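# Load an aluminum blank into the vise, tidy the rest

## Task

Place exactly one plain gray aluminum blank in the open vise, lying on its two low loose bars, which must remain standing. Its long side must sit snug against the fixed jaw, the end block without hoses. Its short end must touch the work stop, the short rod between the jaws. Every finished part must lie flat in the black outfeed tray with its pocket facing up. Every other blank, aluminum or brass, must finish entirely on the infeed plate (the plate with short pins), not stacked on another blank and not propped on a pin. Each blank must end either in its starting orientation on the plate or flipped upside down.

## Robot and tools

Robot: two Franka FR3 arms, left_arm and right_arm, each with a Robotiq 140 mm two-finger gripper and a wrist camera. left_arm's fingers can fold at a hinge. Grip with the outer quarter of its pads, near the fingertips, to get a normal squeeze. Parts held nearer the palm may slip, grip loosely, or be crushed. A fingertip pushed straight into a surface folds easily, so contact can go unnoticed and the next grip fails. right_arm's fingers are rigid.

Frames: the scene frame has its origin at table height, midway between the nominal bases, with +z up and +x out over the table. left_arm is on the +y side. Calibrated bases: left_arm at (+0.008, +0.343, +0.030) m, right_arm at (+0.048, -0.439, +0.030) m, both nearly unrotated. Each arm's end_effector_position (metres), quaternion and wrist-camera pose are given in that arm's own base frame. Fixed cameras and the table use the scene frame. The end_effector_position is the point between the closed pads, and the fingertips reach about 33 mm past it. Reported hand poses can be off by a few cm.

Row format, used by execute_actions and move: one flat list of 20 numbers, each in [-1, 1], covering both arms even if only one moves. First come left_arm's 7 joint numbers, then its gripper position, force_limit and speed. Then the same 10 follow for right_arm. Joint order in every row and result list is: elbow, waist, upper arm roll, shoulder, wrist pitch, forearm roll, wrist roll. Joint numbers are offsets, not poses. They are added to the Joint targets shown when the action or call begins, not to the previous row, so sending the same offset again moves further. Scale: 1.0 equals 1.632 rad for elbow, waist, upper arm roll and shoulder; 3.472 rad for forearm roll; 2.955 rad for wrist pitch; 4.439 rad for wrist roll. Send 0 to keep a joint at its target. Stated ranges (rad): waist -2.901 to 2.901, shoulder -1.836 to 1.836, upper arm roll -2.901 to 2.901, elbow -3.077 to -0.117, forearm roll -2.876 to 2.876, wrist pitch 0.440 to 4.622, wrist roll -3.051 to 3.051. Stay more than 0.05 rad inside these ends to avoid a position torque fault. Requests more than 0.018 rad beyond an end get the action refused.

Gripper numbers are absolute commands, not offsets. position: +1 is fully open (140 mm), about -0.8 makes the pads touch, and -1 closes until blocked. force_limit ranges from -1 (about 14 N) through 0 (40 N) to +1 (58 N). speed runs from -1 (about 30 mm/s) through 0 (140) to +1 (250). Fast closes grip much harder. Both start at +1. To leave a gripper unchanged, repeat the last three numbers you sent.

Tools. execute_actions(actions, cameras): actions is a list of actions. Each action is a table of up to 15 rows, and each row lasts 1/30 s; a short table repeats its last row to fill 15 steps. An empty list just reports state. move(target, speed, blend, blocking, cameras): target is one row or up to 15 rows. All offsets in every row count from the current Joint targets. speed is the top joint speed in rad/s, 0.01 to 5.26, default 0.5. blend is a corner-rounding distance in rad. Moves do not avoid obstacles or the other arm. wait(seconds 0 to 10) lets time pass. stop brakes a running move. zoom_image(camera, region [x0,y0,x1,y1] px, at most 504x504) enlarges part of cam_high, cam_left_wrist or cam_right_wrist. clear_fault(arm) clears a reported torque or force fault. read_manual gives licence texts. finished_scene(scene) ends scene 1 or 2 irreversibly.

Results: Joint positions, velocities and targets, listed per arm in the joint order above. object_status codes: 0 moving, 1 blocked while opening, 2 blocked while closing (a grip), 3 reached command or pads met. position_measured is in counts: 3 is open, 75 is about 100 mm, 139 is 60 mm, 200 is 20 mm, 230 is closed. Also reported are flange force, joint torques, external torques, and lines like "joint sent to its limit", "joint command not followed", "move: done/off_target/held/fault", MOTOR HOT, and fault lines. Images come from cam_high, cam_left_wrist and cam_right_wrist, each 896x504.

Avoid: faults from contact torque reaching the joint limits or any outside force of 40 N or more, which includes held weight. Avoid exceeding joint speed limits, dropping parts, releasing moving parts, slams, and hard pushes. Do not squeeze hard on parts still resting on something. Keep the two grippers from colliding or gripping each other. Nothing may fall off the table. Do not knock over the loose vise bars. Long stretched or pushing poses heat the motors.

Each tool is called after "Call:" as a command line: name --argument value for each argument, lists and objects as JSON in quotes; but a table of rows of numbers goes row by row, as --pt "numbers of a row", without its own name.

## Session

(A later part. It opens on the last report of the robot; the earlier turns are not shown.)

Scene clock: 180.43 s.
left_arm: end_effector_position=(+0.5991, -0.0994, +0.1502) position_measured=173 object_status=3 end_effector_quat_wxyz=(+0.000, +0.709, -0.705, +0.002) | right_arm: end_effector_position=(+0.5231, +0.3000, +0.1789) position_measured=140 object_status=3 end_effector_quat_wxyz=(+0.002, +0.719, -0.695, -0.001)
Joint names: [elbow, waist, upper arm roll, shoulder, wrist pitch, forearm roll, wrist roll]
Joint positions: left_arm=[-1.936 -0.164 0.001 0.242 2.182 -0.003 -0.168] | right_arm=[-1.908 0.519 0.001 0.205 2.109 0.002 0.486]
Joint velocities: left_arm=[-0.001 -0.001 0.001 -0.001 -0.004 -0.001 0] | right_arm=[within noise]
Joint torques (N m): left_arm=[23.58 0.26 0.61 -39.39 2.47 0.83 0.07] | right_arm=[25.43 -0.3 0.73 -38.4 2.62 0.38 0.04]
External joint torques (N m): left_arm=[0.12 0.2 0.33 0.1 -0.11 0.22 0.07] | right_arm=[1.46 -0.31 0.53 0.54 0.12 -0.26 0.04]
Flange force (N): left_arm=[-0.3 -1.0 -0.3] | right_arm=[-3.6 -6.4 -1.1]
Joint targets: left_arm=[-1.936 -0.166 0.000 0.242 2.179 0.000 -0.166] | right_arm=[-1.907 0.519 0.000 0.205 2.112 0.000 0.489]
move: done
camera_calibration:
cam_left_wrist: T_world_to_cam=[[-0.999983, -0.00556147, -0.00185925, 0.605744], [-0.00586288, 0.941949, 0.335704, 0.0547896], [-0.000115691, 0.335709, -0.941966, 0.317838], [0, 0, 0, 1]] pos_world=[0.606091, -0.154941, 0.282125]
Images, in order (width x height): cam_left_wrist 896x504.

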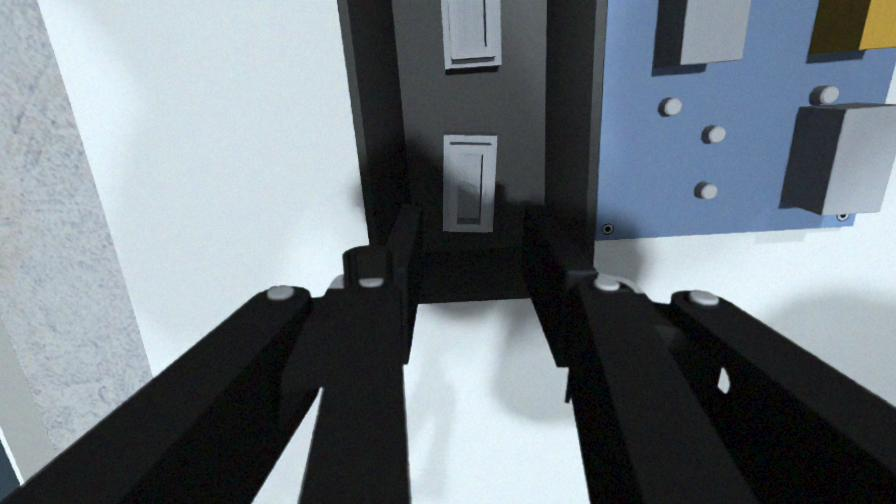

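Call:
move --pt "-0.2427 0.3468 0 -0.3430 -0.0554 0 0 -0.35 -1 0 0 0 0 0 0 0 0 -0.09 -1 0" --pt "-0.2427 0.3468 0 -0.3430 -0.0554 0 0 -0.35 -1 0 0.3098 0.2715 0 0.2453 -0.0356 0 0.1046 -0.09 -1 0" --pt "-0.2427 0.3468 0 -0.3430 -0.0554 0 0 -0.35 -1 0 0.2729 0.2715 0 0.2914 0.0102 0 0.1046 -0.09 -1 0" --speed '[0.9, 0.7, 0.25]' --blend '[0.15, 0.03, 0]' --cameras '["cam_right_wrist", "cam_high"]'

Call:
zoom_image --camera "cam_right_wrist" --region '[380, 80, 590, 310]'

Scene clock: 187.97 s.
left_arm: end_effector_position=(+0.4156, +0.1747, +0.2497) position_measured=173 object_status=3 end_effector_quat_wxyz=(+0.001, +0.877, -0.480, +0.002) | right_arm: end_effector_position=(+0.4085, +0.5890, +0.0684) position_measured=140 object_status=3 end_effector_quat_wxyz=(+0.003, +0.712, -0.702, +0.000)
Joint names: [elbow, waist, upper arm roll, shoulder, wrist pitch, forearm roll, wrist roll]
Joint positions: left_arm=[-2.332 0.399 0.001 -0.316 2.017 -0.003 -0.168] | right_arm=[-1.461 0.963 0.001 0.682 2.138 0.002 0.948]
Joint velocities: left_arm=[within noise] | right_arm=[0 0.002 -0.001 0 0.001 0.001 0.006]
Joint torques (N m): left_arm=[24.26 0.95 0.26 -21.76 2.52 0.91 0.07] | right_arm=[25.17 -0.13 1.44 -51.71 2.7 0.43 0.14]
External joint torques (N m): left_arm=[-0.12 0.88 0.45 -0.48 -0.05 0.23 0.07] | right_arm=[1.46 -0.41 0.68 0.15 0.24 -0.22 0.14]
Flange force (N): left_arm=[-1.8 1.6 -0.3] | right_arm=[-6.8 -5.0 -0.2]
Joint targets: left_arm=[-2.333 0.400 0.000 -0.318 2.015 0.000 -0.166] | right_arm=[-1.462 0.962 0.000 0.681 2.143 0.000 0.953]
move: done
camera_calibration:
cam_right_wrist: T_world_to_cam=[[-0.999486, -0.0319581, -0.00236055, 0.436796], [-0.0308273, 0.938775, 0.343148, -0.559678], [-0.00875033, 0.343045, -0.939278, 0.00130989], [0, 0, 0, 1]] pos_world=[0.41933, 0.538921, 0.194314]
Images, in order (width x height): cam_high 896x504, cam_right_wrist 896x504.

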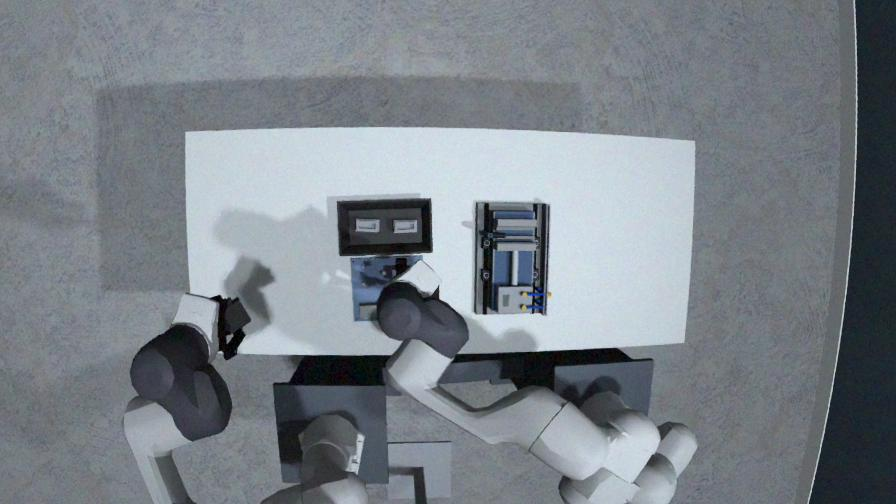

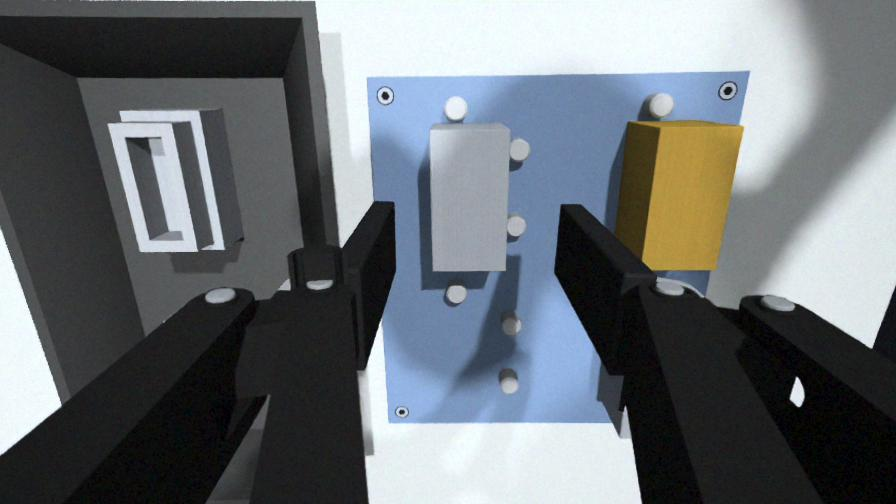

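Scaled by 2.191 from the camera's 896x504 image, which has a finer 1280x720 frame.

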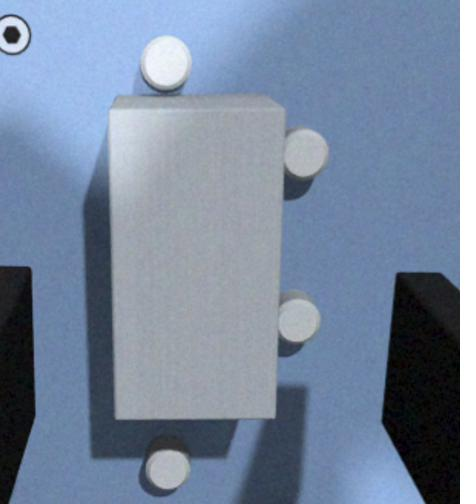

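Call:
move --pt "0 0 0 0 0 0 0 -0.35 -1 0 -0.0056 -0.0007 0 0.0293 0.0193 0 -0.0073 -0.09 -1 0" --pt "0 0 0 0 0 0 0 -0.35 -1 0 -0.0056 -0.0007 0 0.0293 0.0193 0 -0.0073 -1 -1 -1" --pt "0 0 0 0 0 0 0 -0.35 -1 0 0.0003 -0.0007 0 0.0050 0.0026 0 -0.0073 -1 -1 -1" --speed '[0.08, 0.1, 0.06]' --cameras '["cam_right_wrist"]'

Call:
zoom_image --camera "cam_right_wrist" --region '[380, 90, 590, 340]'

Scene clock: 249.43 s.
left_arm: end_effector_position=(+0.4154, +0.1746, +0.2496) position_measured=173 object_status=3 end_effector_quat_wxyz=(+0.001, +0.877, -0.480, +0.002) | right_arm: end_effector_position=(+0.4098, +0.5901, +0.0619) position_measured=183 object_status=2 end_effector_quat_wxyz=(+0.001, +0.720, -0.694, -0.001)
Joint names: [elbow, waist, upper arm roll, shoulder, wrist pitch, forearm roll, wrist roll]
Joint positions: left_arm=[-2.332 0.399 0.001 -0.316 2.017 -0.003 -0.168] | right_arm=[-1.464 0.962 0.001 0.692 2.154 0.001 0.924]
Joint velocities: left_arm=[within noise] | right_arm=[0.001 0 0 0.001 -0.004 0 -0.001]
Joint torques (N m): left_arm=[24.43 0.86 0.32 -21.61 2.57 0.91 0.07] | right_arm=[25.98 -0.68 1.38 -52.69 2.4 0.4 -0.22]
External joint torques (N m): left_arm=[0.07 0.99 0.74 -0.39 0 0.24 0.07] | right_arm=[2.33 -0.41 1 -0.72 -0.08 -0.23 -0.22]
Flange force (N): left_arm=[-2.2 0.6 -0.4] | right_arm=[-8.8 -7.3 -2.1]
Joint targets: left_arm=[-2.333 0.400 0.000 -0.318 2.015 0.000 -0.166] | right_arm=[-1.461 0.961 0.000 0.689 2.150 0.000 0.921]
move: done
camera_calibration:
cam_right_wrist: T_world_to_cam=[[-0.998455, -0.055315, -0.00518841, 0.451576], [-0.053681, 0.936444, 0.346684, -0.547963], [-0.0143182, 0.346428, -0.937967, -0.00500022], [0, 0, 0, 1]] pos_world=[0.421391, 0.539848, 0.187623]
Images, in order (width x height): cam_right_wrist 896x504.

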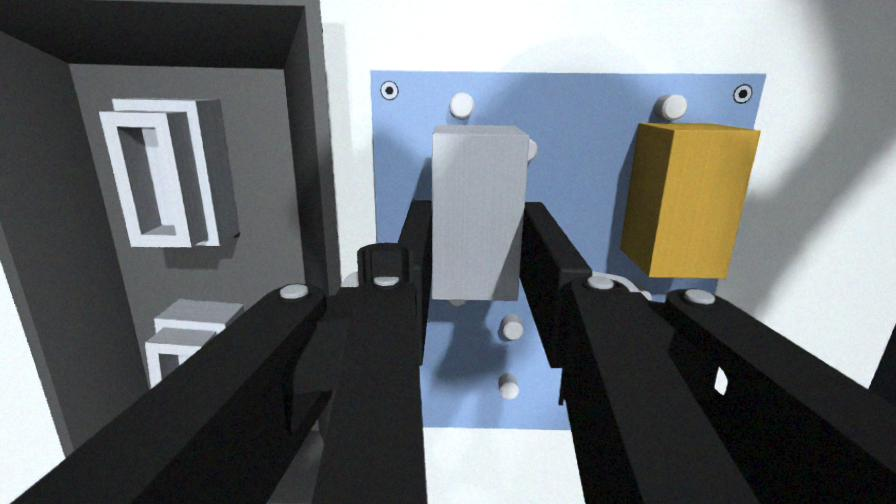

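Scaled by 2.016 from the camera's 896x504 image, which has a finer 1280x720 frame.

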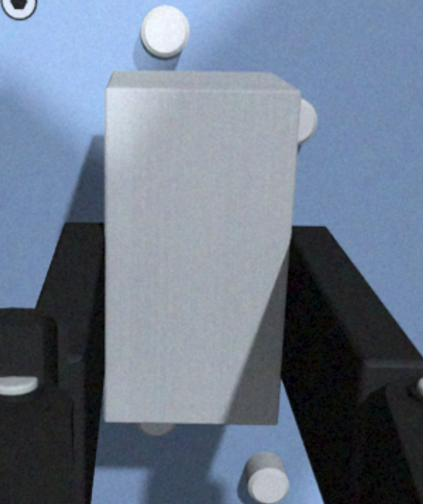

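Call:
move --pt "0 0 0 0 0 0 0 -0.35 -1 0 -0.0058 0 0 0.0238 0.0164 0 0 -1 -1 -1" --pt "0 0 0 0 0 0 0 -0.35 -1 0 -0.0058 0 0 0.0238 0.0164 0 0 -0.25 -1 -1" --pt "0 0 0 0 0 0 0 -0.35 -1 0 -0.0053 0 0 0.0207 0.0144 0 0 -0.25 -1 -1" --pt "0 0 0 0 0 0 0 -0.35 -1 0 -0.0053 0 0 0.0207 0.0144 0 0 -1 -1 -1" --pt "0 0 0 0 0 0 0 -0.35 -1 0 0 0 0 0 0 0 0 -1 -1 -1" --pt "0 0 0 0 0 0 0 -0.35 -1 0 0.0313 0 0 -0.0446 -0.0419 0 0 -1 -1 -1" --pt "0 0 0 0 0 0 0 -0.35 -1 0 -0.2754 -0.2709 0 -0.2861 -0.0059 0 -0.0942 -1 -1 -1" --speed '[0.06, 0.1, 0.1, 0.1, 0.08, 0.25, 0.6]' --blend '[0, 0, 0, 0, 0, 0.05, 0]' --cameras '["cam_right_wrist"]'

Call:
zoom_image --camera "cam_right_wrist" --region '[370, 60, 590, 340]'

Scene clock: 266.63 s.
left_arm: end_effector_position=(+0.4153, +0.1745, +0.2495) position_measured=173 object_status=3 end_effector_quat_wxyz=(+0.001, +0.877, -0.480, +0.001) | right_arm: end_effector_position=(+0.5261, +0.2983, +0.1674) position_measured=183 object_status=2 end_effector_quat_wxyz=(+0.004, +0.710, -0.705, -0.001)
Joint names: [elbow, waist, upper arm roll, shoulder, wrist pitch, forearm roll, wrist roll]
Joint positions: left_arm=[-2.332 0.399 0.001 -0.316 2.017 -0.003 -0.168] | right_arm=[-1.91 0.518 -0.002 0.225 2.127 0.001 0.508]
Joint velocities: left_arm=[within noise] | right_arm=[0 -0.001 0 0 0.001 0 -0.007]
Joint torques (N m): left_arm=[24.51 0.91 0.37 -21.62 2.58 0.89 0.07] | right_arm=[25.76 -0.24 1.17 -40.44 2.84 0.45 -0.26]
External joint torques (N m): left_arm=[0.11 0.96 0.71 -0.32 0.01 0.23 0.07] | right_arm=[1.96 -0.36 0.88 -1.03 0.35 -0.18 -0.26]
Flange force (N): left_arm=[-2.0 0.3 -0.4] | right_arm=[-2.0 -4.1 -2.7]
Joint targets: left_arm=[-2.333 0.400 0.000 -0.318 2.015 0.000 -0.166] | right_arm=[-1.911 0.519 0.000 0.222 2.133 0.000 0.503]
move: done
camera_calibration:
cam_right_wrist: T_world_to_cam=[[-0.99971, -0.0240734, 0.000237163, 0.542582], [-0.0225284, 0.938933, 0.343362, -0.321683], [-0.00848857, 0.343257, -0.939203, 0.194834], [0, 0, 0, 1]] pos_world=[0.536832, 0.248222, 0.293314]
Images, in order (width x height): cam_right_wrist 896x504.

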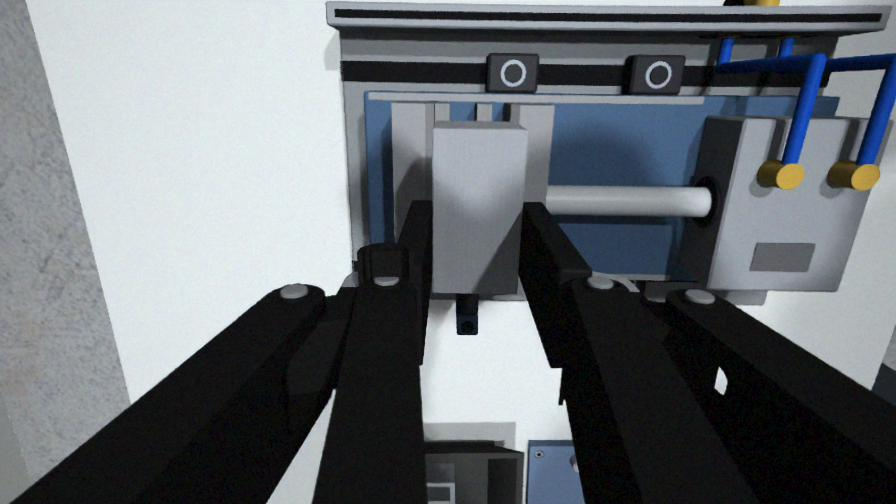

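Scaled by 1.800 from the camera's 896x504 image, which has a finer 1280x720 frame.

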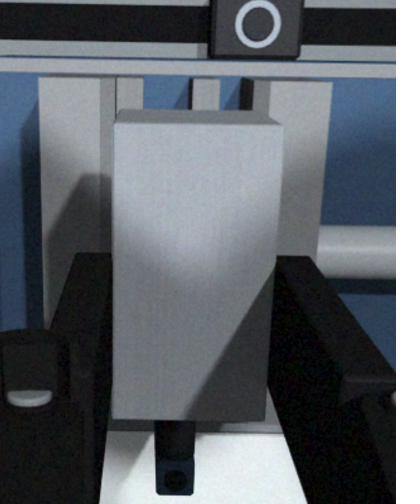

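Call:
move --target '[0, 0, 0, 0, 0, 0, 0, -0.35, -1, 0, -0.0318, 0, 0, 0.0380, 0.0386, 0, 0, -1, -1, -1]' --speed 0.12 --cameras '["cam_right_wrist"]'

Call:
execute_actions --actions '[[[0,0,0,0,0,0,0,-0.35,-1,0,-0.0003,0,0,0.0005,0.0004,0,0,-1,-1,-1],[0,0,0,0,0,0,0,-0.35,-1,0,-0.0006,0,0,0.001,0.0009,0,0,-1,-1,-1]],[[0,0,0,0,0,0,0,-0.35,-1,0,-0.0003,0,0,0.0005,0.0004,0,0,-1,-1,-1],[0,0,0,0,0,0,0,-0.35,-1,0,-0.0006,0,0,0.001,0.0009,0,0,-1,-1,-1]],[[0,0,0,0,0,0,0,-0.35,-1,0,-0.0003,0,0,0.0005,0.0004,0,0,-1,-1,-1],[0,0,0,0,0,0,0,-0.35,-1,0,-0.0006,0,0,0.001,0.0009,0,0,-1,-1,-1]],[[0,0,0,0,0,0,0,-0.35,-1,0,-0.0003,0,0,0.0005,0.0004,0,0,-1,-1,-1],[0,0,0,0,0,0,0,-0.35,-1,0,-0.0006,0,0,0.001,0.0009,0,0,-1,-1,-1]]]' --cameras '["cam_right_wrist"]'

Call:
zoom_image --camera "cam_right_wrist" --region '[400, 60, 570, 210]'

Scene clock: 283.40 s.
left_arm: end_effector_position=(+0.4153, +0.1745, +0.2495) position_measured=173 object_status=3 end_effector_quat_wxyz=(+0.001, +0.877, -0.480, +0.001) | right_arm: end_effector_position=(+0.5260, +0.2983, +0.1175) position_measured=183 object_status=2 end_effector_quat_wxyz=(+0.003, +0.710, -0.704, -0.001)
Joint names: [elbow, waist, upper arm roll, shoulder, wrist pitch, forearm roll, wrist roll]
Joint positions: left_arm=[-2.332 0.399 0.001 -0.316 2.017 -0.003 -0.168] | right_arm=[-1.963 0.518 -0.002 0.285 2.241 0.001 0.506]
Joint velocities: left_arm=[within noise] | right_arm=[-0.001 -0.001 0 0 0.003 -0.001 0.001]
Joint torques (N m): left_arm=[24.5 0.91 0.37 -21.69 2.59 0.9 0.04] | right_arm=[25.03 -0.27 1.27 -40.92 2.78 0.4 -0.2]
External joint torques (N m): left_arm=[0.19 1.02 0.77 -0.56 0.03 0.23 0.04] | right_arm=[2.14 -0.04 1.25 -0.57 0.3 -0.18 -0.2]
Flange force (N): left_arm=[-2.2 0.8 -0.7] | right_arm=[-3.5 -5.7 -1.9]
Joint targets: left_arm=[-2.333 0.400 0.000 -0.318 2.015 0.000 -0.166] | right_arm=[-1.963 0.519 0.000 0.284 2.247 0.000 0.503]
move: done
camera_calibration:
cam_right_wrist: T_world_to_cam=[[-0.999657, -0.0261725, -0.000733811, 0.543222], [-0.0248304, 0.93876, 0.343676, -0.303258], [-0.008306, 0.343577, -0.939088, 0.147796], [0, 0, 0, 1]] pos_world=[0.536733, 0.248125, 0.243415]
Images, in order (width x height): cam_right_wrist 896x504.

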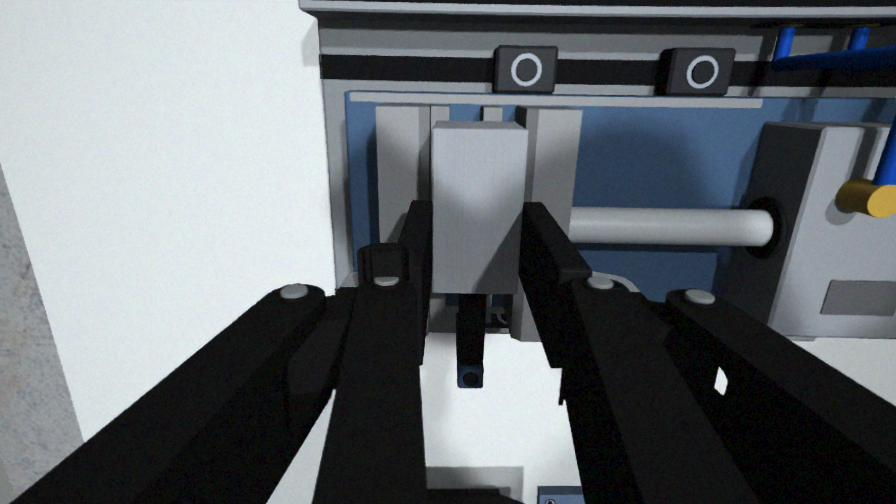

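Scene clock: 285.60 s.
left_arm: end_effector_position=(+0.4153, +0.1745, +0.2495) position_measured=173 object_status=3 end_effector_quat_wxyz=(+0.001, +0.877, -0.480, +0.001) | right_arm: end_effector_position=(+0.5266, +0.2986, +0.1135) position_measured=183 object_status=2 end_effector_quat_wxyz=(+0.002, +0.710, -0.704, -0.001)
Joint names: [elbow, waist, upper arm roll, shoulder, wrist pitch, forearm roll, wrist roll]
Joint positions: left_arm=[-2.332 0.399 0.001 -0.316 2.017 -0.003 -0.168] | right_arm=[-1.966 0.518 -0.002 0.291 2.252 0.001 0.506]
Joint velocities: within noise
Joint torques (N m): left_arm=[24.45 0.83 0.32 -21.6 2.59 0.89 0.07] | right_arm=[24.76 -0.15 1.17 -40.53 2.89 0.4 -0.24]
External joint torques (N m): left_arm=[0.11 0.86 0.63 -0.41 0.03 0.22 0.07] | right_arm=[1.97 -0.23 0.87 -0.09 0.4 -0.17 -0.24]
External joint torques at the end of the 1st action: left_arm=[0.07 0.75 0.5 -0.26 0.01 0.23 0.06] | right_arm=[1.65 -0.25 1.01 0.1 0.37 -0.15 -0.29]
External joint torques at the end of the 2nd action: left_arm=[0.09 0.89 0.54 -0.36 0 0.22 0.05] | right_arm=[1.91 -0.3 1.07 0.03 0.39 -0.17 -0.23]
External joint torques at the end of the 3rd action: left_arm=[0.15 0.97 0.68 -0.31 0.02 0.23 0.07] | right_arm=[1.81 -0.28 0.99 0.16 0.37 -0.17 -0.22]
Flange force (N): left_arm=[-1.9 0.6 -0.4] | right_arm=[-3.3 -6.4 -0.8]
Flange force at the end of the 1st action (N): left_arm=[-1.6 0.3 -0.3] | right_arm=[-3.0 -5.8 -0.4]
Flange force at the end of the 2nd action (N): left_arm=[-1.7 0.6 -0.4] | right_arm=[-3.5 -6.5 -0.7]
Flange force at the end of the 3rd action (N): left_arm=[-2.0 0.2 -0.5] | right_arm=[-3.4 -6.4 -0.4]
Joint targets: left_arm=[-2.333 0.400 0.000 -0.318 2.015 0.000 -0.166] | right_arm=[-1.967 0.519 0.000 0.291 2.258 0.000 0.503]
Step readings (joint positions of left_arm | right_arm; steps 1 to 15: 1st action; 16 to 30: 2nd action; 31 to 45: 3rd action; 46 to 60: 4th action):
0: [-2.332 0.399 0.001 -0.316 2.017 -0.003 -0.168] | [-1.963 0.518 -0.002 0.285 2.241 0.001 0.506]
1: [-2.332 0.399 0.001 -0.316 2.017 -0.003 -0.168] | [-1.963 0.518 -0.002 0.285 2.241 0.001 0.506]
2: [-2.332 0.399 0.001 -0.316 2.017 -0.003 -0.168] | [-1.963 0.518 -0.002 0.285 2.241 0.001 0.506]
4: [-2.332 0.399 0.001 -0.316 2.017 -0.003 -0.168] | [-1.963 0.518 -0.002 0.286 2.242 0.001 0.506]
8: [-2.332 0.399 0.001 -0.316 2.017 -0.003 -0.168] | [-1.963 0.518 -0.002 0.286 2.243 0.001 0.506]
15: [-2.332 0.399 0.001 -0.316 2.017 -0.003 -0.168] | [-1.963 0.518 -0.002 0.286 2.244 0.001 0.506]
16: [-2.332 0.399 0.001 -0.316 2.017 -0.003 -0.168] | [-1.963 0.518 -0.002 0.286 2.244 0.001 0.506]
17: [-2.332 0.399 0.001 -0.316 2.017 -0.003 -0.168] | [-1.963 0.518 -0.002 0.286 2.244 0.001 0.506]
19: [-2.332 0.399 0.001 -0.316 2.017 -0.003 -0.168] | [-1.964 0.518 -0.002 0.287 2.245 0.001 0.506]
23: [-2.332 0.399 0.001 -0.316 2.017 -0.003 -0.168] | [-1.964 0.518 -0.002 0.288 2.246 0.001 0.506]
30: [-2.332 0.399 0.001 -0.316 2.017 -0.003 -0.168] | [-1.964 0.518 -0.002 0.288 2.246 0.001 0.506]
31: [-2.332 0.399 0.001 -0.316 2.017 -0.003 -0.168] | [-1.964 0.518 -0.002 0.288 2.247 0.001 0.506]
32: [-2.332 0.399 0.001 -0.316 2.017 -0.003 -0.168] | [-1.964 0.518 -0.002 0.288 2.247 0.001 0.506]
34: [-2.332 0.399 0.001 -0.316 2.017 -0.003 -0.168] | [-1.965 0.518 -0.002 0.288 2.248 0.001 0.506]
38: [-2.332 0.399 0.001 -0.316 2.017 -0.003 -0.168] | [-1.965 0.518 -0.002 0.289 2.249 0.001 0.506]
45: [-2.332 0.399 0.001 -0.316 2.017 -0.003 -0.168] | [-1.965 0.518 -0.002 0.289 2.249 0.001 0.506]
46: [-2.332 0.399 0.001 -0.316 2.017 -0.003 -0.168] | [-1.965 0.518 -0.002 0.289 2.249 0.001 0.506]
47: [-2.332 0.399 0.001 -0.316 2.017 -0.003 -0.168] | [-1.965 0.518 -0.002 0.289 2.250 0.001 0.506]
49: [-2.332 0.399 0.001 -0.316 2.017 -0.003 -0.168] | [-1.966 0.518 -0.002 0.290 2.250 0.001 0.506]
53: [-2.332 0.399 0.001 -0.316 2.017 -0.003 -0.168] | [-1.966 0.518 -0.002 0.291 2.251 0.001 0.506]
60: [-2.332 0.399 0.001 -0.316 2.017 -0.003 -0.168] | [-1.966 0.518 -0.002 0.291 2.252 0.001 0.506]
camera_calibration:
cam_right_wrist: T_world_to_cam=[[-0.999652, -0.0262579, -0.00259765, 0.544001], [-0.0255444, 0.938398, 0.344611, -0.301821], [-0.00661112, 0.344557, -0.938742, 0.142737], [0, 0, 0, 1]] pos_world=[0.537045, 0.248332, 0.239417]
Images, in order (width x height): cam_right_wrist 896x504.

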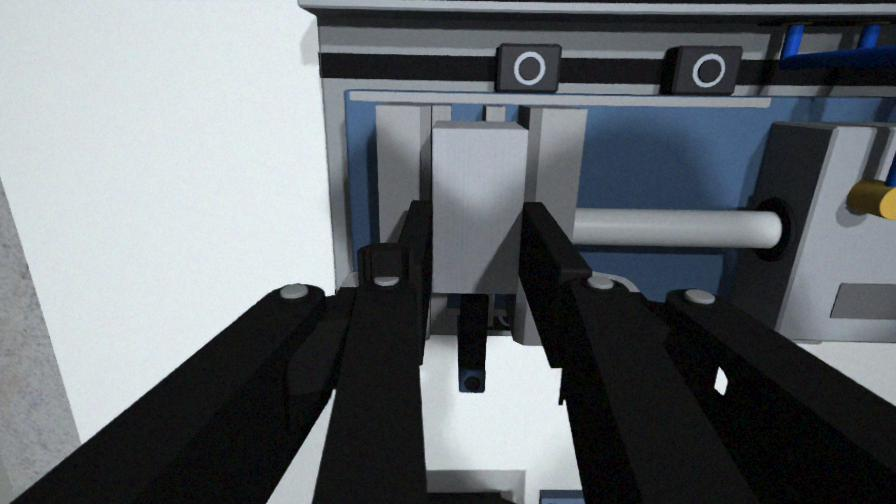

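Scaled by 2.965 from the camera's 896x504 image, which has a finer 1280x720 frame.

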